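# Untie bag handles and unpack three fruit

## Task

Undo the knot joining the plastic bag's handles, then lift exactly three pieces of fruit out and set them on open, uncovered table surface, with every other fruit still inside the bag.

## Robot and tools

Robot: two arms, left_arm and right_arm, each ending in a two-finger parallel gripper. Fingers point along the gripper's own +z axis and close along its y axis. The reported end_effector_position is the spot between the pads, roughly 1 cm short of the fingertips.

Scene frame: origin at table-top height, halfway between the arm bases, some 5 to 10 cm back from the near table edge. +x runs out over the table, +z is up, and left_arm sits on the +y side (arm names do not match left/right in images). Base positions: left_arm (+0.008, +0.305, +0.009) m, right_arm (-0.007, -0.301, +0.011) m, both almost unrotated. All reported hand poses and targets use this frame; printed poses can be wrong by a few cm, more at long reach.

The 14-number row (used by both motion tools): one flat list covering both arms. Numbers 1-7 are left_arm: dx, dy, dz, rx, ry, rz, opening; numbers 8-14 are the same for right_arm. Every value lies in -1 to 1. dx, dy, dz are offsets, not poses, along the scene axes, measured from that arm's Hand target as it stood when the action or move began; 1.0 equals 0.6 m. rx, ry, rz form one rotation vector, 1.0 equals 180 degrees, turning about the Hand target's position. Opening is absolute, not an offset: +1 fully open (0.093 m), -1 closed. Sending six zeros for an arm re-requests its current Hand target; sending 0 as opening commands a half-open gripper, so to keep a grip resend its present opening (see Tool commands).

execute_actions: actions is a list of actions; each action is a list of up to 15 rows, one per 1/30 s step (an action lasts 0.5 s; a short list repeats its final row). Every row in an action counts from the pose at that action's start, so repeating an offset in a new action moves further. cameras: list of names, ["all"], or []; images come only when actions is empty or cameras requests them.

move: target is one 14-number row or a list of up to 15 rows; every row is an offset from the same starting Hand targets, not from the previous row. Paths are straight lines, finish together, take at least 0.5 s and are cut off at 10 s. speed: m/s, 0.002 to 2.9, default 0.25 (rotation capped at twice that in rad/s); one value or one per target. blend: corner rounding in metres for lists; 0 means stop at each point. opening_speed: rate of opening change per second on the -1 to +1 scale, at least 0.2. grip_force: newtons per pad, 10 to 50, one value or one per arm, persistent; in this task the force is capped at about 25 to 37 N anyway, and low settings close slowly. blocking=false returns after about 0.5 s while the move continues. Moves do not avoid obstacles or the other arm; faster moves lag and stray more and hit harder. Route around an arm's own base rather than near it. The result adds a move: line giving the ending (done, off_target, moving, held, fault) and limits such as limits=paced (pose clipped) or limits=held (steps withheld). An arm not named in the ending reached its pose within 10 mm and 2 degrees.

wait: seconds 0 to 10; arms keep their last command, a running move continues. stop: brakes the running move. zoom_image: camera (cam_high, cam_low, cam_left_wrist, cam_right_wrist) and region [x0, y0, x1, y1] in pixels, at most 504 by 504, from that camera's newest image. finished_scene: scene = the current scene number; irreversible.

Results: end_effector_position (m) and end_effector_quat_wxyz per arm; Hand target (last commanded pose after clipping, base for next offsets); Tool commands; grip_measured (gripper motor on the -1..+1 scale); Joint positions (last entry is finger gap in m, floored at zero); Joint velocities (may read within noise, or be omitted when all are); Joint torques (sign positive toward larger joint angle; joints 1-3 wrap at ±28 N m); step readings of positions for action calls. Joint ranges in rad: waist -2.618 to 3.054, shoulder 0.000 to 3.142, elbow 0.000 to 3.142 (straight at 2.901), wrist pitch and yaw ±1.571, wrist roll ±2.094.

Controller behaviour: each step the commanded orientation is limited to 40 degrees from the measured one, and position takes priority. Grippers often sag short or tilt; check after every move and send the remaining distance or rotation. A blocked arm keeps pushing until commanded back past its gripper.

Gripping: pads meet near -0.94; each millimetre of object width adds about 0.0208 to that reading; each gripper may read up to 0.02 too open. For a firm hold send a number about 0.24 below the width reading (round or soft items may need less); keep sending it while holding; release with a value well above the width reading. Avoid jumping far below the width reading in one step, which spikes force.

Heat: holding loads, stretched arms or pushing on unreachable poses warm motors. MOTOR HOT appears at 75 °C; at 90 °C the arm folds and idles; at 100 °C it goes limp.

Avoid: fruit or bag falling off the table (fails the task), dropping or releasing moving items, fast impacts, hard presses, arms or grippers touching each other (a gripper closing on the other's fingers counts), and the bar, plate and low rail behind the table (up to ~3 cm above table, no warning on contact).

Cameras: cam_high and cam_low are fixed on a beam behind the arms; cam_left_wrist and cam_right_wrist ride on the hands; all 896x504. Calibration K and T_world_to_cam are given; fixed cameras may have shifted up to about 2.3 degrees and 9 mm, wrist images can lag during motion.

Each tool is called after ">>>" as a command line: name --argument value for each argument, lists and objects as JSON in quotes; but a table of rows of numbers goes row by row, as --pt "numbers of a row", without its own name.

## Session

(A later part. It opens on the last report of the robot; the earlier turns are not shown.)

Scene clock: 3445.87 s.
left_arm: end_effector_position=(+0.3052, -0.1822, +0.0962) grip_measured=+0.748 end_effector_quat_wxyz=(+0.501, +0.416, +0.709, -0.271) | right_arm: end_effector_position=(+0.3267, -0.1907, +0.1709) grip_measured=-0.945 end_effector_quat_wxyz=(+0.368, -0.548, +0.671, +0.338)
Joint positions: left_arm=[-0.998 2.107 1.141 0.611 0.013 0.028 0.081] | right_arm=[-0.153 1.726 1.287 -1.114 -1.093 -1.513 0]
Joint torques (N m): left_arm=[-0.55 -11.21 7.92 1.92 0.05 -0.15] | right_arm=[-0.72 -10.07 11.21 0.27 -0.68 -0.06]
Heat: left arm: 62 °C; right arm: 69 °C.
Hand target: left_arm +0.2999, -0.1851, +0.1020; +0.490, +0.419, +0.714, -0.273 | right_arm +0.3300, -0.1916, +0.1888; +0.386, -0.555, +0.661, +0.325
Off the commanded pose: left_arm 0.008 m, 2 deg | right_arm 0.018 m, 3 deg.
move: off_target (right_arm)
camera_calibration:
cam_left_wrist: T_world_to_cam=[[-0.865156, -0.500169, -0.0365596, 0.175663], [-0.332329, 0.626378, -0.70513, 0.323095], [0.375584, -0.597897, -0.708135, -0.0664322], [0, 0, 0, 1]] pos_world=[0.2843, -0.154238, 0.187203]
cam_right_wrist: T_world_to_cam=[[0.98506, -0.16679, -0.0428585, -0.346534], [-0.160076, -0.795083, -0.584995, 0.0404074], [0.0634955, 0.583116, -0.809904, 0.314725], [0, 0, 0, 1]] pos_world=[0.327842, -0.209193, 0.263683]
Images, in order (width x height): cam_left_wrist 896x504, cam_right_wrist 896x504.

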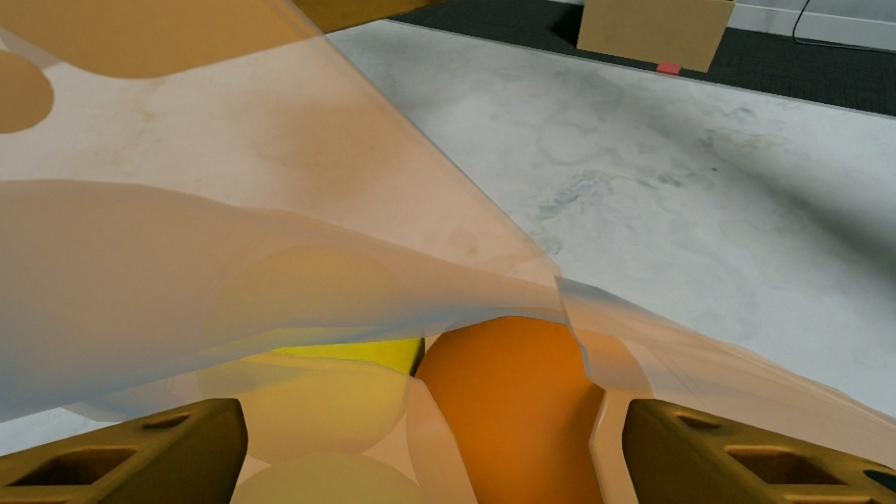

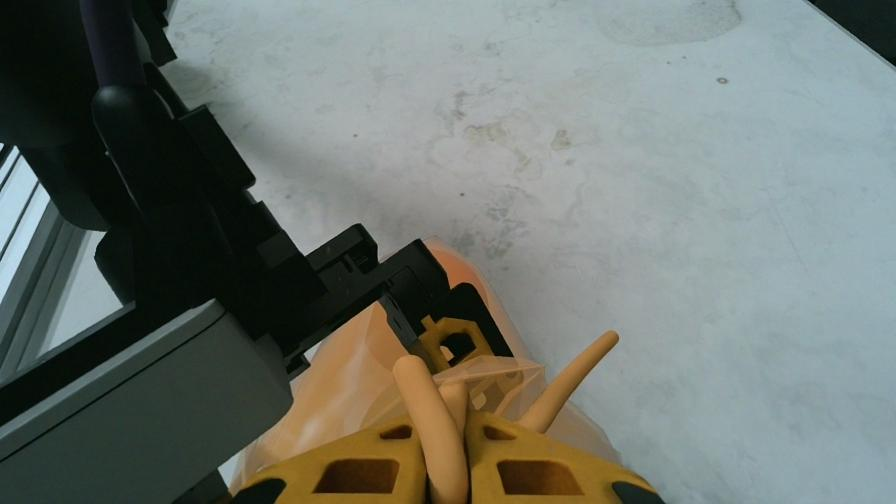

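>>> move --pt "0.0 0.0 0.03 0 0 0 -1 0 0 0 0 0 0 -1" --pt "-0.055 0.06 0.08 0.09 0.016 0 -1 0 0 0 0 0 0 -1" --speed 0.08 --cameras '["cam_left_wrist","cam_right_wrist"]'

Scene clock: 3484.50 s.
left_arm: end_effector_position=(+0.2675, -0.1470, +0.1301) grip_measured=-0.978 end_effector_quat_wxyz=(+0.396, +0.476, +0.765, -0.179) | right_arm: end_effector_position=(+0.3267, -0.1907, +0.1709) grip_measured=-0.945 end_effector_quat_wxyz=(+0.368, -0.548, +0.671, +0.338)
Joint positions: left_arm=[-1.046 1.867 1.25 -0.054 -0.059 0.071 0] | right_arm=[-0.153 1.726 1.287 -1.114 -1.093 -1.513 0]
Joint torques (N m): left_arm=[-0.13 -10.67 9.21 1.98 -0.08 0.06] | right_arm=[-0.59 -10.06 11.08 0.27 -0.66 -0.07]
Heat: left arm: 69 °C; right arm: 69 °C.
Hand target: left_arm +0.2670, -0.1491, +0.1500; +0.408, +0.477, +0.757, -0.180 | right_arm +0.3300, -0.1916, +0.1888; +0.386, -0.555, +0.661, +0.325
Off the commanded pose: left_arm 0.020 m, 2 deg | right_arm 0.018 m, 3 deg.
move: off_target (left_arm, right_arm)
camera_calibration:
cam_left_wrist: T_world_to_cam=[[-0.873493, -0.475558, -0.10419, 0.17659], [-0.386586, 0.807631, -0.44529, 0.319845], [0.295908, -0.348679, -0.889304, 0.074248], [0, 0, 0, 1]] pos_world=[0.255928, -0.148449, 0.226852]
cam_right_wrist: T_world_to_cam=[[0.98506, -0.16679, -0.0428585, -0.346534], [-0.160076, -0.795083, -0.584995, 0.0404074], [0.0634955, 0.583116, -0.809904, 0.314725], [0, 0, 0, 1]] pos_world=[0.327842, -0.209193, 0.263683]
Images, in order (width x height): cam_left_wrist 896x504, cam_right_wrist 896x504.

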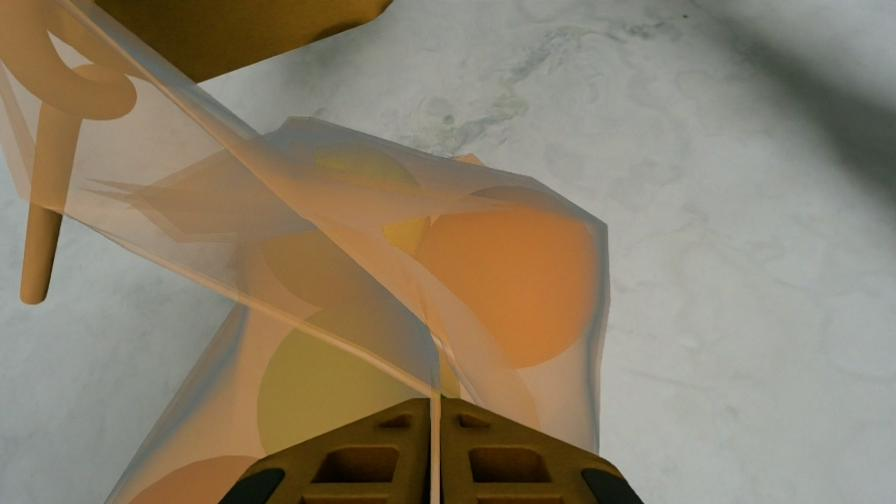

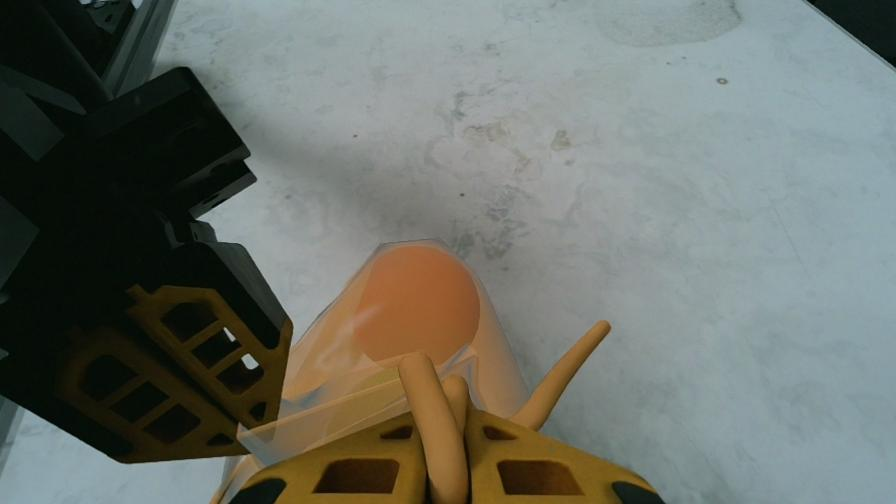

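>>> move --pt "-0.02 0.05 0.05 0 0 0 -1 0 0 0 0 0 0 -1" --pt "-0.02 0.05 0.05 0 0 0 -1 -0.083 -0.13 -0.03 0 0 0 -1" --speed 0.1 --cameras '["cam_left_wrist","cam_right_wrist"]'

Scene clock: 3511.77 s.
left_arm: end_effector_position=(+0.2572, -0.1267, +0.1794) grip_measured=-0.978 end_effector_quat_wxyz=(+0.412, +0.473, +0.757, -0.185) | right_arm: end_effector_position=(+0.2848, -0.2673, +0.1751) grip_measured=-0.945 end_effector_quat_wxyz=(+0.393, -0.561, +0.659, +0.310)
Joint positions: left_arm=[-1.043 1.715 1.235 -0.153 -0.059 0.078 0] | right_arm=[-0.446 1.751 1.287 -1.527 -1.047 -2.102 0]
Joint torques (N m): left_arm=[0.7 -9.46 6.28 2.03 0 0.06] | right_arm=[-0.9 -5.75 6.12 -0.67 -0.39 -0.08]
Heat: left arm: 66 °C; right arm: 69 °C.
Hand target: left_arm +0.2550, -0.1190, +0.1799; +0.408, +0.477, +0.758, -0.180 | right_arm +0.2802, -0.2696, +0.1709; +0.386, -0.556, +0.661, +0.325
Off the commanded pose: left_arm 0.008 m, 1 deg | right_arm 0.007 m, 2 deg.
joint sent to its limit (right arm) — joint 6 (wrist roll), lower limit. The joint targets still meet the commanded pose.
move: done
camera_calibration:
cam_left_wrist: T_world_to_cam=[[-0.871999, -0.47697, -0.110079, 0.182837], [-0.373918, 0.794161, -0.479056, 0.322412], [0.315916, -0.376575, -0.870855, 0.116229], [0, 0, 0, 1]] pos_world=[0.243271, -0.12507, 0.275799]
cam_right_wrist: T_world_to_cam=[[0.983979, -0.17382, 0.0396373, -0.333805], [-0.117773, -0.800662, -0.587427, -0.0378275], [0.133842, 0.573347, -0.808306, 0.34255], [0, 0, 0, 1]] pos_world=[0.278154, -0.284709, 0.267896]
Images, in order (width x height): cam_left_wrist 896x504, cam_right_wrist 896x504.

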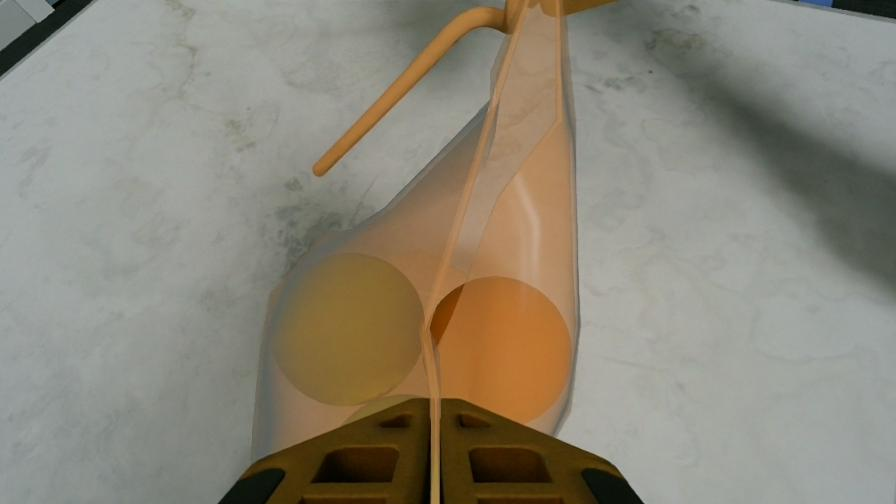

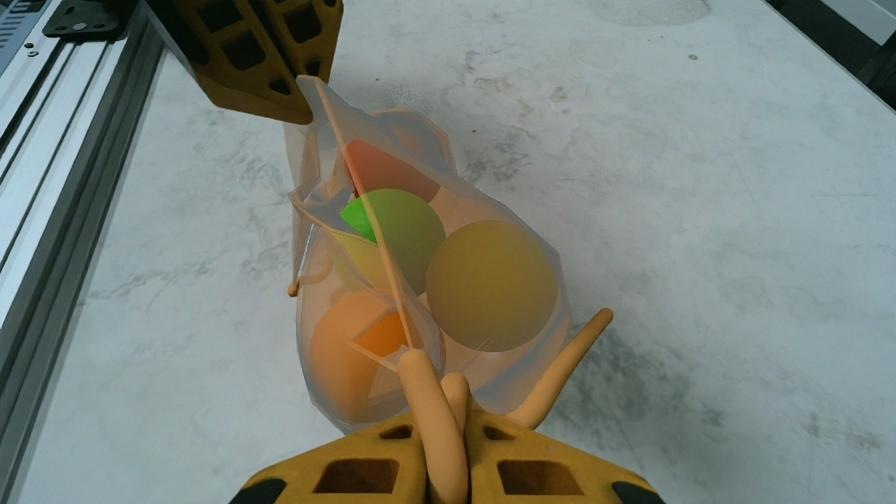

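>>> move --pt "0 0 0.0 0 0 0 -1 0 -0.02 -0.2 0 0 0 -1" --pt "0 0 0.0 0 0 0 -1 0 -0.02 -0.225 0 0 0 -0.4" --pt "0 0 0.0 0 0 0 -1 0.0 -0.11 -0.1 0 0 0 -0.4" --speed 0.1 --cameras '["cam_left_wrist","cam_right_wrist"]'

Scene clock: 3532.63 s.
left_arm: end_effector_position=(+0.2550, -0.1274, +0.1789) grip_measured=-0.978 end_effector_quat_wxyz=(+0.408, +0.477, +0.755, -0.190) | right_arm: end_effector_position=(+0.2783, -0.3294, +0.1007) grip_measured=-0.402 end_effector_quat_wxyz=(+0.356, -0.513, +0.721, +0.299)
Joint positions: left_arm=[-1.043 1.714 1.235 -0.156 -0.046 0.079 0] | right_arm=[-0.615 1.913 1.21 -1.366 -0.927 -2.104 0.026]
Joint torques (N m): left_arm=[0.72 -9.39 6.3 2.06 -0.11 0.04] | right_arm=[-0.9 -9.95 9.13 -0.87 -0.33 -0.07]
Heat: left arm: 66 °C; right arm: 64 °C.
Hand target: left_arm +0.2550, -0.1191, +0.1800; +0.408, +0.477, +0.757, -0.180 | right_arm +0.2802, -0.3355, +0.1109; +0.386, -0.556, +0.661, +0.325
Off the commanded pose: left_arm 0.008 m, 1 deg | right_arm 0.012 m, 10 deg.
joint sent to its limit (right arm) — joint 6 (wrist roll), lower limit. The joint targets are off in orientation, not in position.
move: off_target (right_arm); target 2's new opening was sent with right_arm's hand 0.015 m and 3 deg from that target
camera_calibration:
cam_left_wrist: T_world_to_cam=[[-0.878218, -0.46695, -0.103397, 0.182155], [-0.368216, 0.798121, -0.476886, 0.320663], [0.305205, -0.380737, -0.872863, 0.118746], [0, 0, 0, 1]] pos_world=[0.241803, -0.12566, 0.275403]
cam_right_wrist: T_world_to_cam=[[0.955616, -0.288605, -0.0592039, -0.355104], [-0.276563, -0.809503, -0.517897, -0.0977119], [0.101542, 0.511284, -0.853392, 0.311984], [0, 0, 0, 1]] pos_world=[0.28064, -0.341096, 0.194617]
Images, in order (width x height): cam_left_wrist 896x504, cam_right_wrist 896x504.

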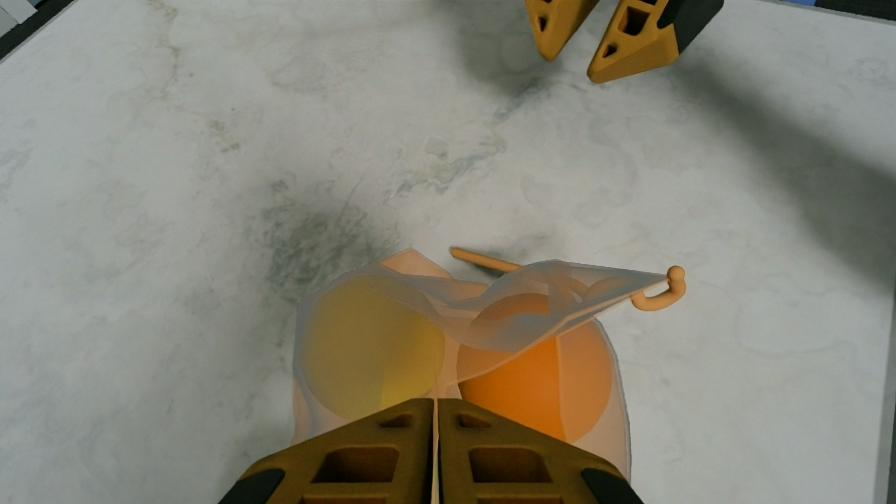

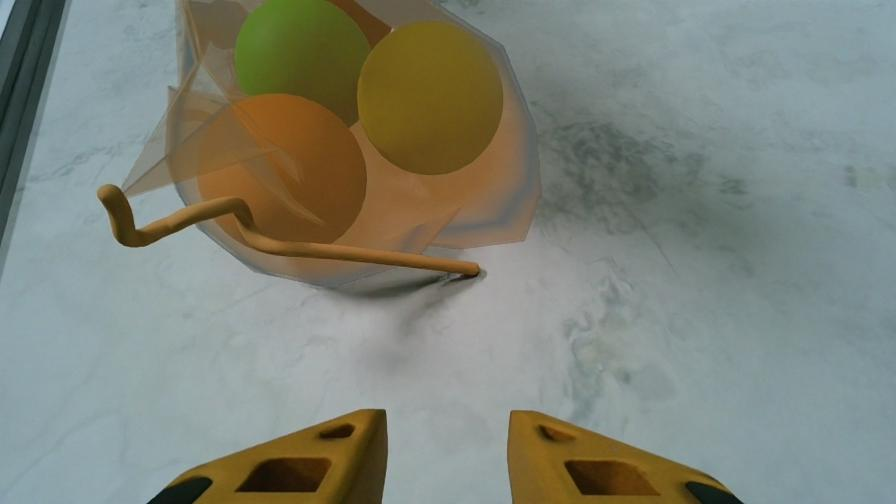

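>>> move --target '[0,0,0.0,0,0,0,-1, 0.016,0.076,0.165,-0.2736,0.0482,0,-0.4]' --speed 0.12 --cameras '["cam_left_wrist","cam_right_wrist"]'

Scene clock: 3545.47 s.
left_arm: end_effector_position=(+0.2550, -0.1274, +0.1789) grip_measured=-0.978 end_effector_quat_wxyz=(+0.408, +0.477, +0.755, -0.190) | right_arm: end_effector_position=(+0.2904, -0.2893, +0.2013) grip_measured=-0.402 end_effector_quat_wxyz=(+0.071, -0.641, +0.761, +0.069)
Joint positions: left_arm=[-1.043 1.714 1.235 -0.156 -0.046 0.079 0] | right_arm=[-0.136 1.649 1.644 -1.552 -0.244 -1.528 0.026]
Joint torques (N m): left_arm=[0.64 -9.33 6.32 2.08 -0.11 0.05] | right_arm=[0.08 -7.08 10.7 0.18 -0.09 0.07]
Heat: left arm: 67 °C; right arm: 64 °C.
Hand target: left_arm +0.2550, -0.1191, +0.1800; +0.408, +0.477, +0.757, -0.180 | right_arm +0.2898, -0.2900, +0.2099; +0.070, -0.640, +0.763, +0.060
Off the commanded pose: left_arm 0.008 m, 1 deg | right_arm 0.009 m, 1 deg.
move: done
camera_calibration:
cam_left_wrist: T_world_to_cam=[[-0.878218, -0.46695, -0.103397, 0.182155], [-0.368216, 0.798121, -0.476886, 0.320663], [0.305205, -0.380737, -0.872863, 0.118746], [0, 0, 0, 1]] pos_world=[0.241803, -0.12566, 0.275403]
cam_right_wrist: T_world_to_cam=[[0.987056, -0.159888, -0.0124662, -0.330474], [-0.153235, -0.963202, 0.220818, -0.238797], [-0.0473136, -0.216049, -0.975235, 0.23342], [0, 0, 0, 1]] pos_world=[0.300648, -0.232418, 0.27625]
Images, in order (width x height): cam_left_wrist 896x504, cam_right_wrist 896x504.

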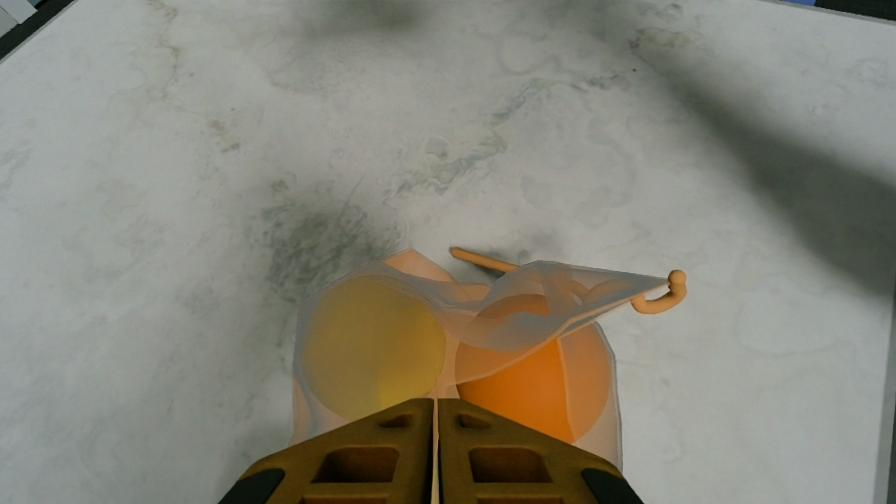

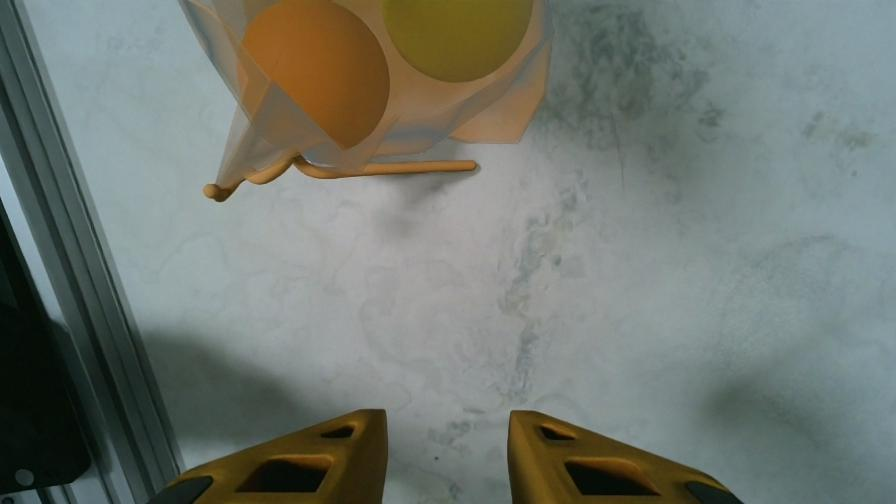

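>>> move --target '[0.083,0.04,0.06,0,0,0,-1, 0.0,0.03,0.0,0,0,0,-0.4]' --speed 0.08 --cameras '["cam_left_wrist","cam_right_wrist","cam_low"]'

Scene clock: 3568.53 s.
left_arm: end_effector_position=(+0.3053, -0.0954, +0.2009) grip_measured=-0.978 end_effector_quat_wxyz=(+0.401, +0.475, +0.764, -0.176) | right_arm: end_effector_position=(+0.2894, -0.2714, +0.2004) grip_measured=-0.402 end_effector_quat_wxyz=(+0.065, -0.640, +0.762, +0.074)
Joint positions: left_arm=[-0.889 1.714 1.343 -0.291 0.055 0.17 0] | right_arm=[-0.073 1.649 1.644 -1.552 -0.241 -1.463 0.026]
Joint torques (N m): left_arm=[0.55 -9.02 9.57 1.97 0.13 0.05] | right_arm=[0.09 -8.06 10.1 0.34 -0.03 0.1]
Heat: left arm: 67 °C; right arm: 63 °C.
Hand target: left_arm +0.3047, -0.0951, +0.2159; +0.408, +0.477, +0.758, -0.180 | right_arm +0.2898, -0.2719, +0.2099; +0.070, -0.640, +0.763, +0.060
Off the commanded pose: left_arm 0.015 m, 1 deg | right_arm 0.010 m, 2 deg.
move: off_target (left_arm)
camera_calibration:
cam_left_wrist: T_world_to_cam=[[-0.869646, -0.480699, -0.112442, 0.241451], [-0.386174, 0.804286, -0.451657, 0.32511], [0.307547, -0.34936, -0.885078, 0.139597], [0, 0, 0, 1]] pos_world=[0.292593, -0.0966465, 0.297541]
cam_right_wrist: T_world_to_cam=[[0.986542, -0.161026, -0.0283715, -0.323718], [-0.15075, -0.962971, 0.223522, -0.222718], [-0.0633138, -0.216237, -0.974286, 0.240847], [0, 0, 0, 1]] pos_world=[0.301036, -0.214518, 0.275251]
Images, in order (width x height): cam_low 896x504, cam_left_wrist 896x504, cam_right_wrist 896x504.

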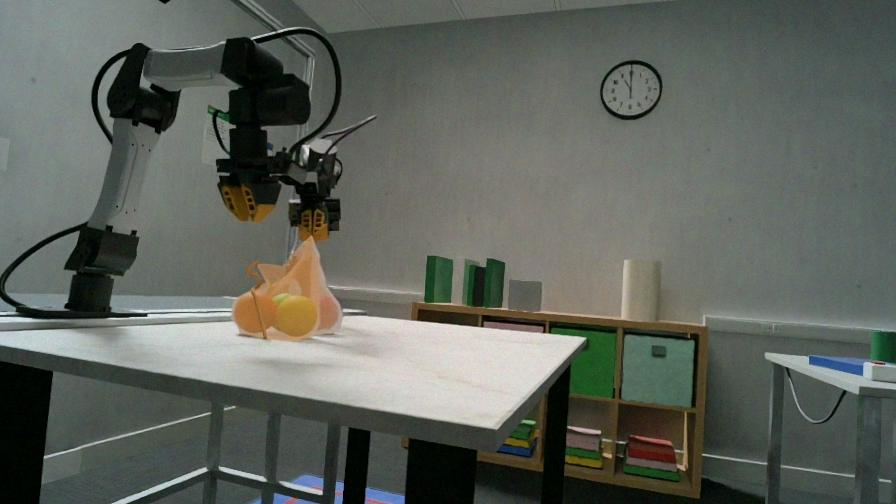

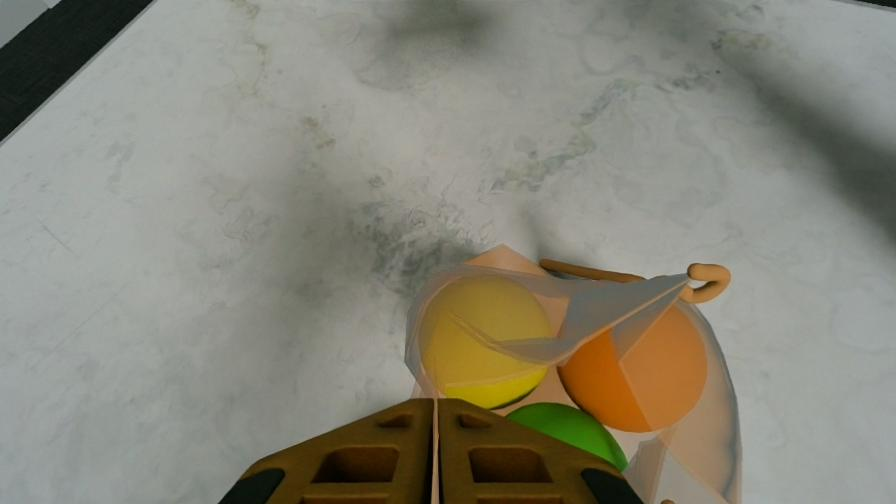

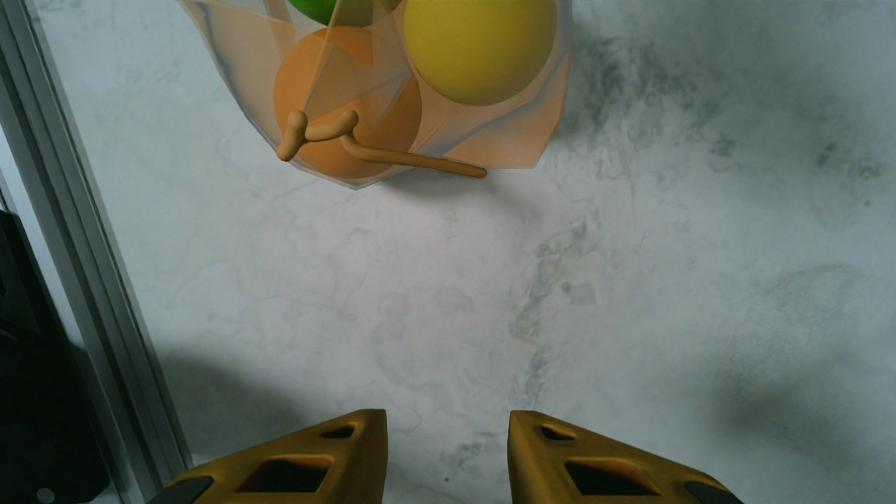

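>>> move --target '[0.07,0.06,0.02,0,0,0,-1, -0.05,0.03,0.0,0,0,0,-0.4]' --speed 0.08 --cameras '["all"]'

Scene clock: 3598.30 s.
left_arm: end_effector_position=(+0.3465, -0.0590, +0.2140) grip_measured=-0.978 end_effector_quat_wxyz=(+0.400, +0.474, +0.764, -0.177) | right_arm: end_effector_position=(+0.2635, -0.2532, +0.2074) grip_measured=-0.402 end_effector_quat_wxyz=(+0.068, -0.641, +0.762, +0.070)
Joint positions: left_arm=[-0.737 1.714 1.395 -0.355 0.177 0.263 0] | right_arm=[-0.01 1.539 1.561 -1.552 -0.238 -1.397 0.026]
Joint torques (N m): left_arm=[0.54 -8.62 9.77 1.98 0.21 0.08] | right_arm=[0.31 -8.01 6.43 0.6 -0.06 0.09]
Heat: left arm: 66 °C; right arm: 63 °C.
Hand target: left_arm +0.3468, -0.0590, +0.2280; +0.408, +0.477, +0.758, -0.180 | right_arm +0.2598, -0.2540, +0.2099; +0.070, -0.640, +0.763, +0.060
Off the commanded pose: left_arm 0.014 m, 1 deg | right_arm 0.005 m, 1 deg.
move: off_target (left_arm)
camera_calibration:
cam_left_wrist: T_world_to_cam=[[-0.870307, -0.480226, -0.109311, 0.295893], [-0.38682, 0.803877, -0.451832, 0.317861], [0.304853, -0.350949, -0.885381, 0.152112], [0, 0, 0, 1]] pos_world=[0.334101, -0.0600421, 0.310641]
cam_right_wrist: T_world_to_cam=[[0.98686, -0.160637, -0.0174059, -0.297348], [-0.152738, -0.962585, 0.223834, -0.210131], [-0.0527107, -0.218235, -0.974472, 0.246589], [0, 0, 0, 1]] pos_world=[0.274343, -0.19622, 0.282153]

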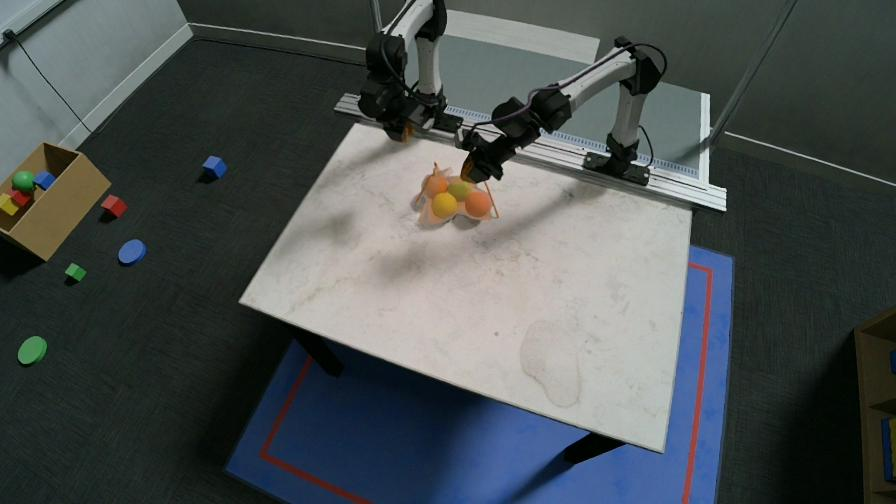

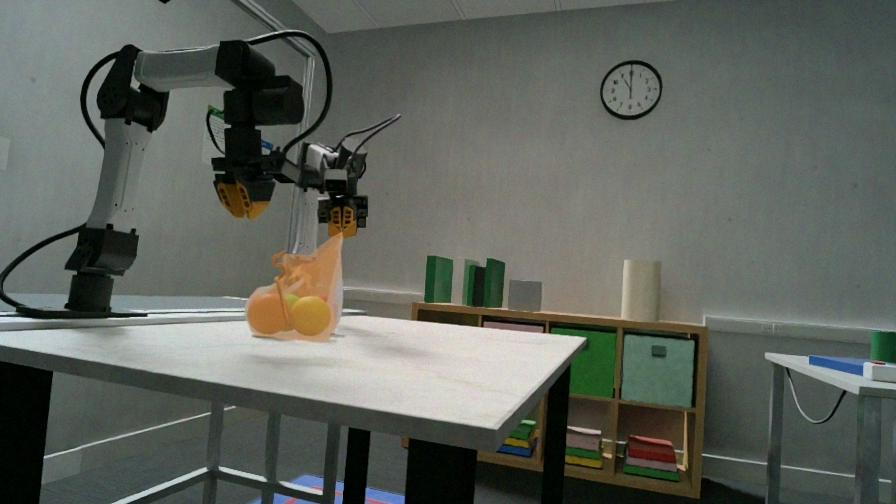

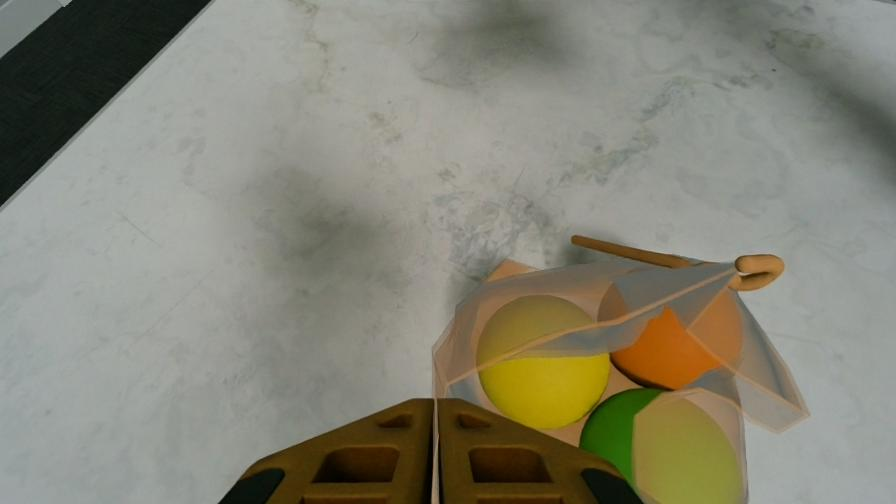

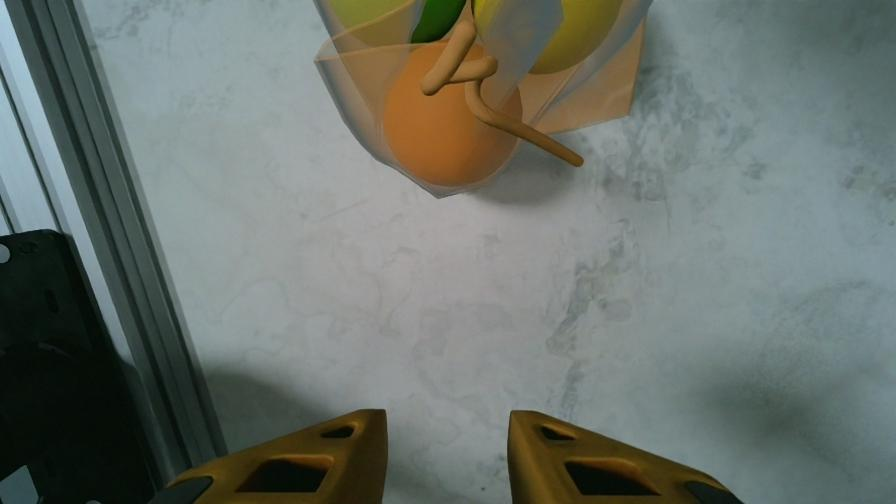

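>>> move --target '[0.1,-0.04,0.0,0,0,0,-1, 0.0,0.0,0.0,0,0,0,-0.4]' --speed 0.08 --cameras '["cam_left_wrist","cam_right_wrist"]'

Scene clock: 3621.33 s.
left_arm: end_effector_position=(+0.4018, -0.0818, +0.2257) grip_measured=-0.978 end_effector_quat_wxyz=(+0.407, +0.475, +0.759, -0.180) | right_arm: end_effector_position=(+0.2635, -0.2532, +0.2074) grip_measured=-0.402 end_effector_quat_wxyz=(+0.068, -0.640, +0.762, +0.070)
Joint positions: left_arm=[-0.685 1.925 1.694 -0.435 0.222 0.298 0] | right_arm=[-0.01 1.539 1.561 -1.552 -0.238 -1.397 0.026]
Joint torques (N m): left_arm=[0.9 -7.9 9.98 2.08 0.22 0.09] | right_arm=[0.2 -8.05 6.38 0.57 -0.05 0.09]
Heat: left arm: 64 °C; right arm: 61 °C.
Hand target: left_arm +0.4068, -0.0830, +0.2280; +0.408, +0.477, +0.757, -0.180 | right_arm +0.2598, -0.2539, +0.2099; +0.070, -0.640, +0.763, +0.060
Off the commanded pose: left_arm 0.006 m, 0 deg | right_arm 0.005 m, 1 deg.
move: done
camera_calibration:
cam_left_wrist: T_world_to_cam=[[-0.871239, -0.477575, -0.11342, 0.335807], [-0.378074, 0.80026, -0.465451, 0.362164], [0.313054, -0.362638, -0.877776, 0.131654], [0, 0, 0, 1]] pos_world=[0.388278, -0.0817093, 0.32222]
cam_right_wrist: T_world_to_cam=[[0.986795, -0.161038, -0.0174131, -0.297406], [-0.153127, -0.962518, 0.223856, -0.210018], [-0.0528099, -0.218234, -0.974467, 0.246615], [0, 0, 0, 1]] pos_world=[0.274343, -0.19622, 0.282153]
Images, in order (width x height): cam_left_wrist 896x504, cam_right_wrist 896x504.

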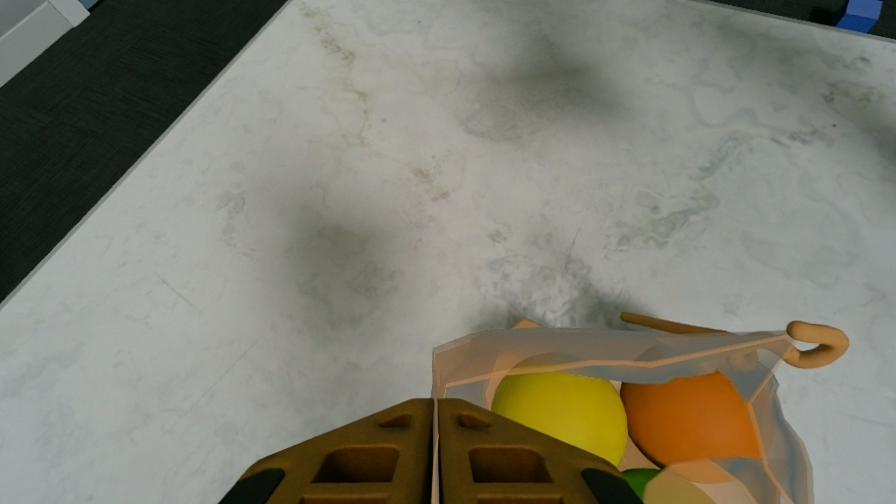

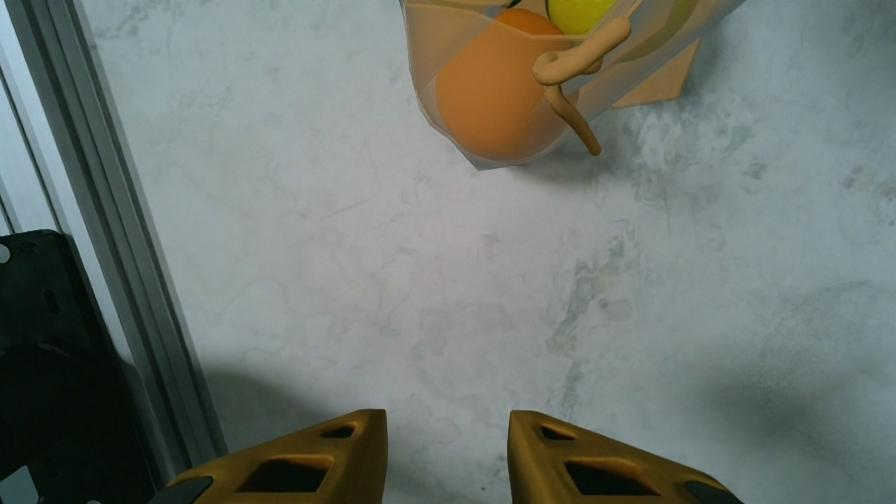

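>>> move --target '[0.0,0.0,0.0,0,0,0,-1, 0.017,0.065,-0.04,0.1144,-0.0809,-0.2737,-0.4]' --speed 0.12 --cameras '["cam_left_wrist","cam_right_wrist"]'

Scene clock: 3684.20 s.
left_arm: end_effector_position=(+0.4018, -0.0818, +0.2257) grip_measured=-0.978 end_effector_quat_wxyz=(+0.407, +0.475, +0.759, -0.180) | right_arm: end_effector_position=(+0.2699, -0.2147, +0.1847) grip_measured=-0.402 end_effector_quat_wxyz=(+0.280, -0.249, +0.923, +0.083)
Joint positions: left_arm=[-0.685 1.925 1.694 -0.435 0.222 0.298 0] | right_arm=[0.115 1.093 0.985 -0.875 -0.269 -0.315 0.026]
Joint torques (N m): left_arm=[0.8 -7.91 10.03 2.08 0.19 0.05] | right_arm=[0.42 -4.57 7.65 2 0.01 0.06]
Heat: left arm: 60 °C; right arm: 59 °C.
Hand target: left_arm +0.4069, -0.0830, +0.2280; +0.408, +0.477, +0.758, -0.180 | right_arm +0.2700, -0.2150, +0.1859; +0.290, -0.247, +0.921, +0.078
Off the commanded pose: left_arm 0.006 m, 0 deg | right_arm 0.001 m, 1 deg.
move: done
camera_calibration:
cam_left_wrist: T_world_to_cam=[[-0.871239, -0.477575, -0.11342, 0.335807], [-0.378074, 0.80026, -0.465451, 0.362164], [0.313054, -0.362638, -0.877776, 0.131654], [0, 0, 0, 1]] pos_world=[0.388278, -0.0817093, 0.32222]
cam_right_wrist: T_world_to_cam=[[0.513278, -0.858169, -0.00958496, -0.321132], [-0.84613, -0.504146, -0.172915, 0.191913], [0.143558, 0.0968637, -0.98489, 0.249762], [0, 0, 0, 1]] pos_world=[0.291358, -0.203026, 0.276095]
Images, in order (width x height): cam_left_wrist 896x504, cam_right_wrist 896x504.

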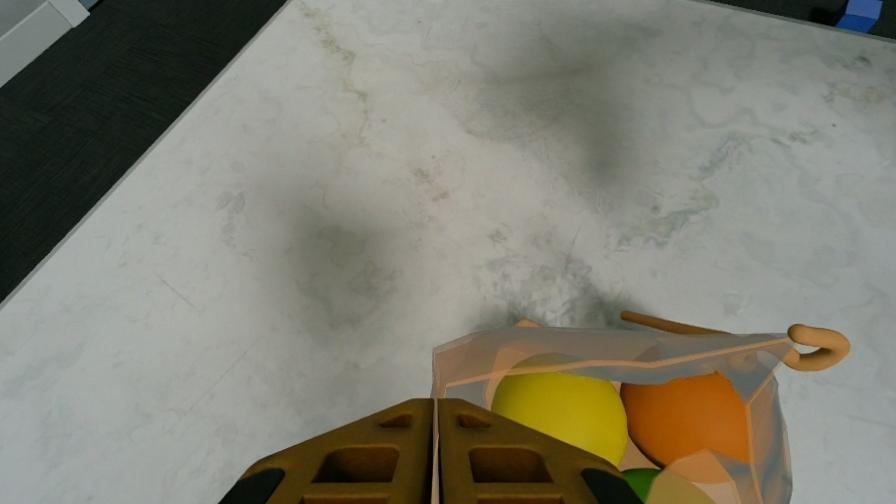

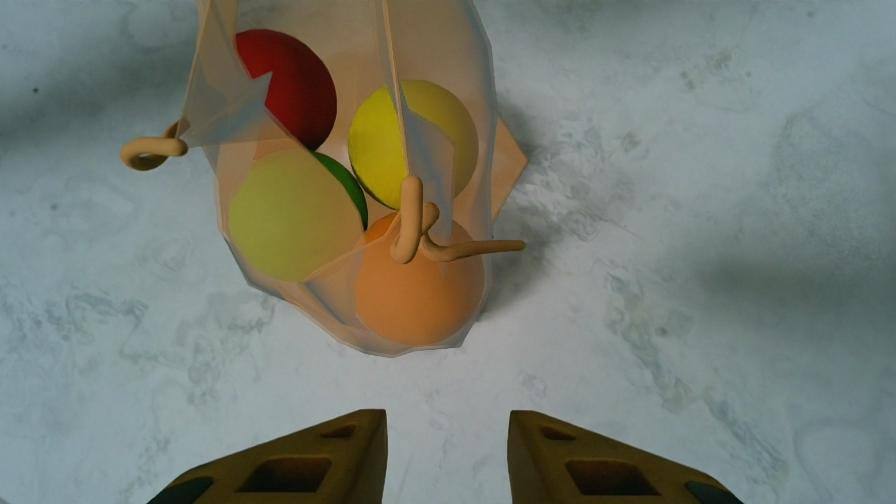

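>>> zoom_image --camera "cam_right_wrist" --region '[110, 0, 560, 360]'

Scaled by 1.120 from the camera's 896x504 image, which has a finer 1280x720 frame.

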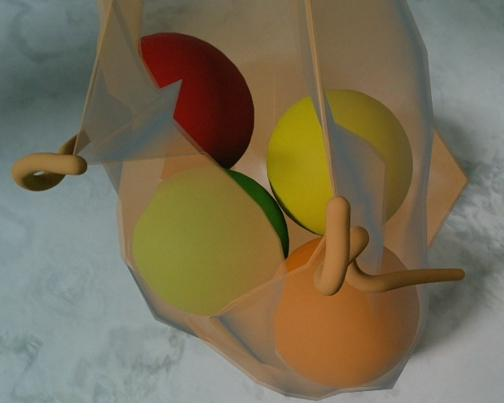

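>>> move --target '[0.08,0.0,-0.1,0,0,0,-1, 0.0,0.0,0.0,0,0,0,-0.4]' --speed 0.08 --cameras '["cam_left_wrist","cam_right_wrist","cam_low"]'

Scene clock: 3809.63 s.
left_arm: end_effector_position=(+0.4486, -0.0803, +0.1670) grip_measured=-0.978 end_effector_quat_wxyz=(+0.403, +0.474, +0.762, -0.179) | right_arm: end_effector_position=(+0.2700, -0.2147, +0.1847) grip_measured=-0.402 end_effector_quat_wxyz=(+0.281, -0.249, +0.923, +0.083)
Joint positions: left_arm=[-0.618 2.092 1.711 -0.304 0.272 0.34 0] | right_arm=[0.115 1.093 0.985 -0.875 -0.268 -0.314 0.026]
Joint torques (N m): left_arm=[0.8 -8.77 9.68 2.22 0.22 0.07] | right_arm=[0.23 -4.62 7.72 1.93 0.01 0.1]
Heat: left arm: 58 °C; right arm: 59 °C.
Hand target: left_arm +0.4548, -0.0830, +0.1681; +0.408, +0.477, +0.757, -0.180 | right_arm +0.2700, -0.2150, +0.1859; +0.290, -0.247, +0.921, +0.078
Off the commanded pose: left_arm 0.007 m, 1 deg | right_arm 0.001 m, 1 deg.
move: done
camera_calibration:
cam_left_wrist: T_world_to_cam=[[-0.870977, -0.478898, -0.109799, 0.369758], [-0.383492, 0.802328, -0.457387, 0.352636], [0.307136, -0.356267, -0.882463, 0.0699661], [0, 0, 0, 1]] pos_world=[0.435795, -0.0809272, 0.263633]
cam_right_wrist: T_world_to_cam=[[0.512848, -0.858429, -0.00928991, -0.321278], [-0.846324, -0.503743, -0.173145, 0.192167], [0.143953, 0.0966594, -0.984853, 0.249689], [0, 0, 0, 1]] pos_world=[0.291459, -0.203126, 0.276195]
Images, in order (width x height): cam_low 896x504, cam_left_wrist 896x504, cam_right_wrist 896x504.

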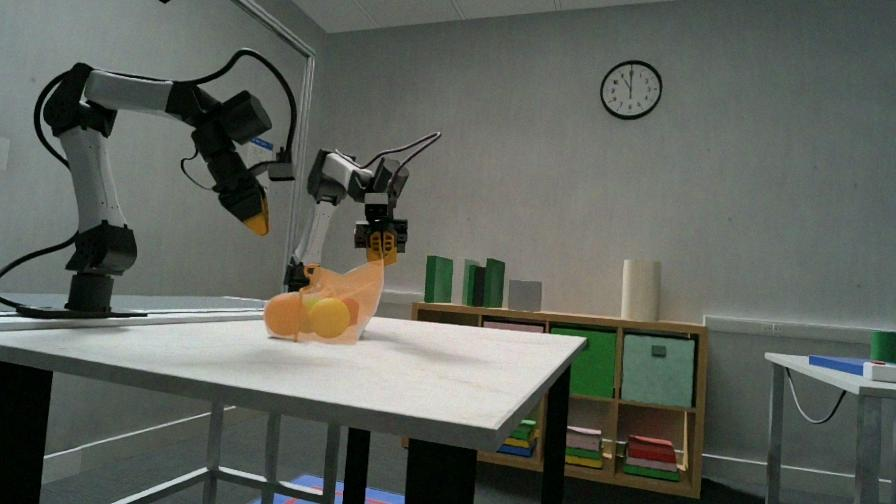

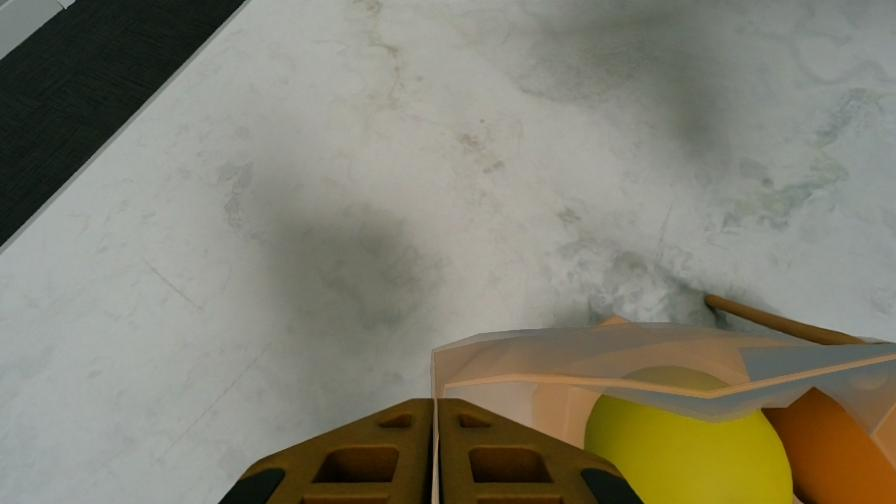

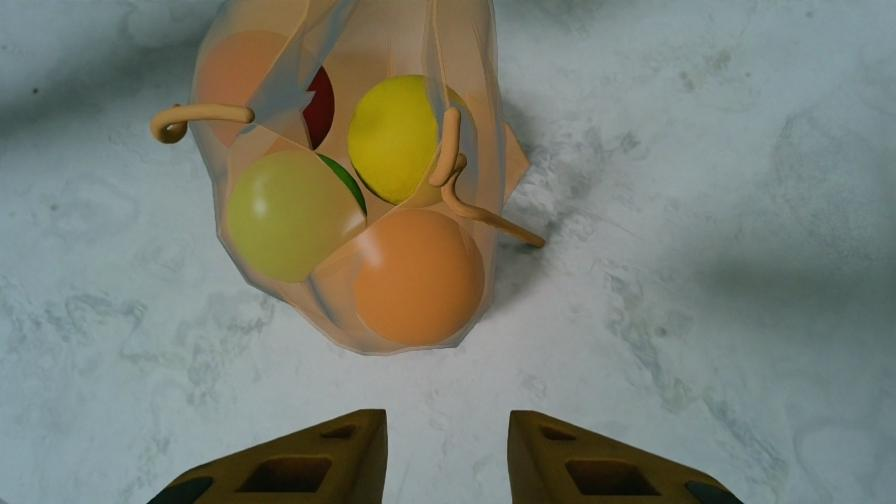

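>>> move --target '[0.02,-0.04,-0.11,0,0,0,-1, 0.0,0.0,0.0,0,0,0,-0.4]' --speed 0.08 --cameras '["cam_left_wrist","cam_right_wrist","cam_low"]'

Scene clock: 3815.77 s.
left_arm: end_effector_position=(+0.4643, -0.1054, +0.1096) grip_measured=-0.978 end_effector_quat_wxyz=(+0.410, +0.480, +0.753, -0.184) | right_arm: end_effector_position=(+0.2700, -0.2147, +0.1847) grip_measured=-0.402 end_effector_quat_wxyz=(+0.281, -0.249, +0.923, +0.083)
Joint positions: left_arm=[-0.637 2.247 1.711 -0.128 0.272 0.34 0] | right_arm=[0.115 1.093 0.985 -0.875 -0.268 -0.314 0.026]
Joint torques (N m): left_arm=[0.02 -9.59 8.06 2.2 0.04 -0.11] | right_arm=[0.35 -4.63 7.62 1.94 0 0.08]
Heat: left arm: 59 °C; right arm: 59 °C.
Hand target: left_arm +0.4669, -0.1070, +0.1021; +0.408, +0.477, +0.758, -0.180 | right_arm +0.2700, -0.2150, +0.1859; +0.290, -0.247, +0.921, +0.078
Off the commanded pose: left_arm 0.008 m, 1 deg | right_arm 0.001 m, 1 deg.
move: done
camera_calibration:
cam_left_wrist: T_world_to_cam=[[-0.87798, -0.463799, -0.118501, 0.371023], [-0.360469, 0.803445, -0.473854, 0.343764], [0.314982, -0.373318, -0.872594, -0.00097965], [0, 0, 0, 1]] pos_world=[0.449975, -0.104482, 0.206006]
cam_right_wrist: T_world_to_cam=[[0.512848, -0.858429, -0.00928991, -0.321278], [-0.846324, -0.503743, -0.173145, 0.192167], [0.143953, 0.0966594, -0.984853, 0.249689], [0, 0, 0, 1]] pos_world=[0.291459, -0.203126, 0.276195]
Images, in order (width x height): cam_low 896x504, cam_left_wrist 896x504, cam_right_wrist 896x504.

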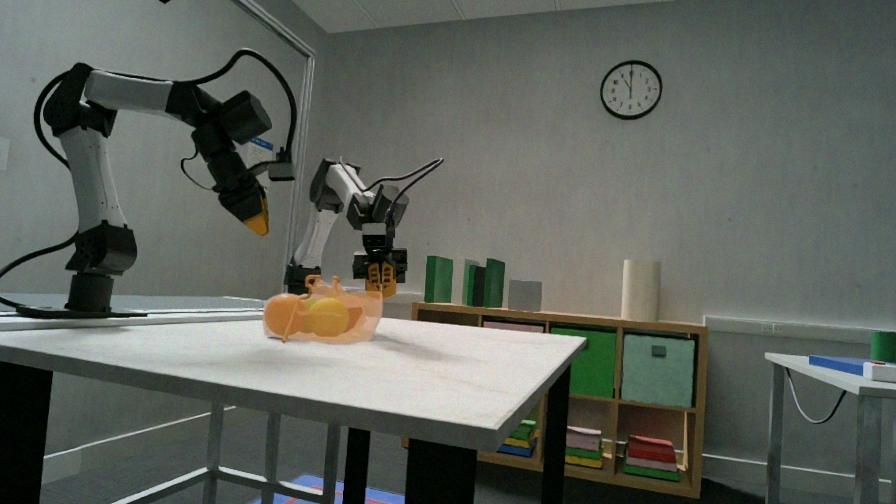

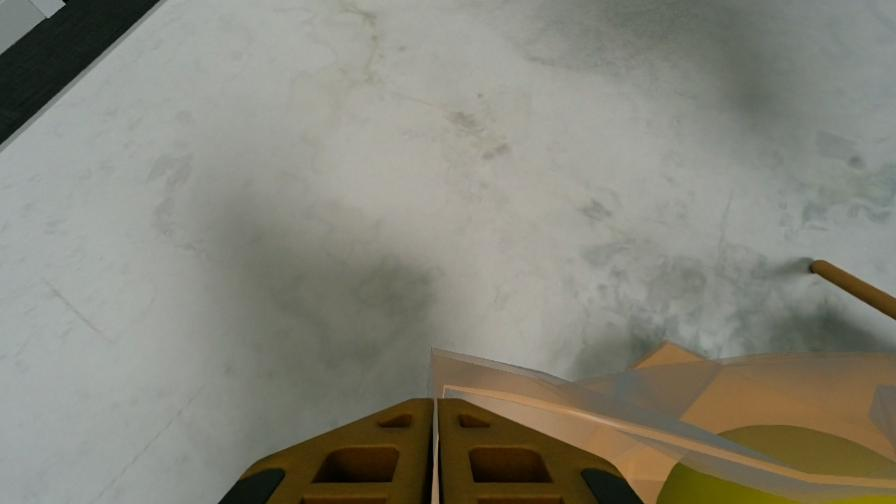

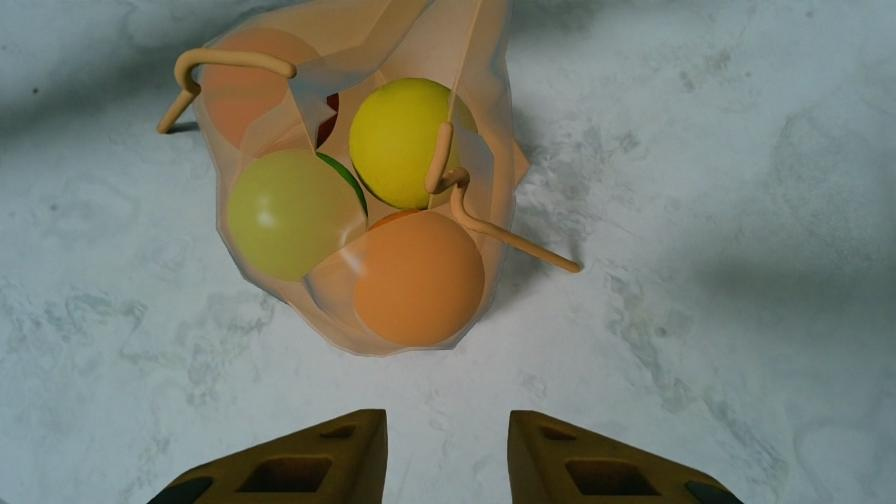

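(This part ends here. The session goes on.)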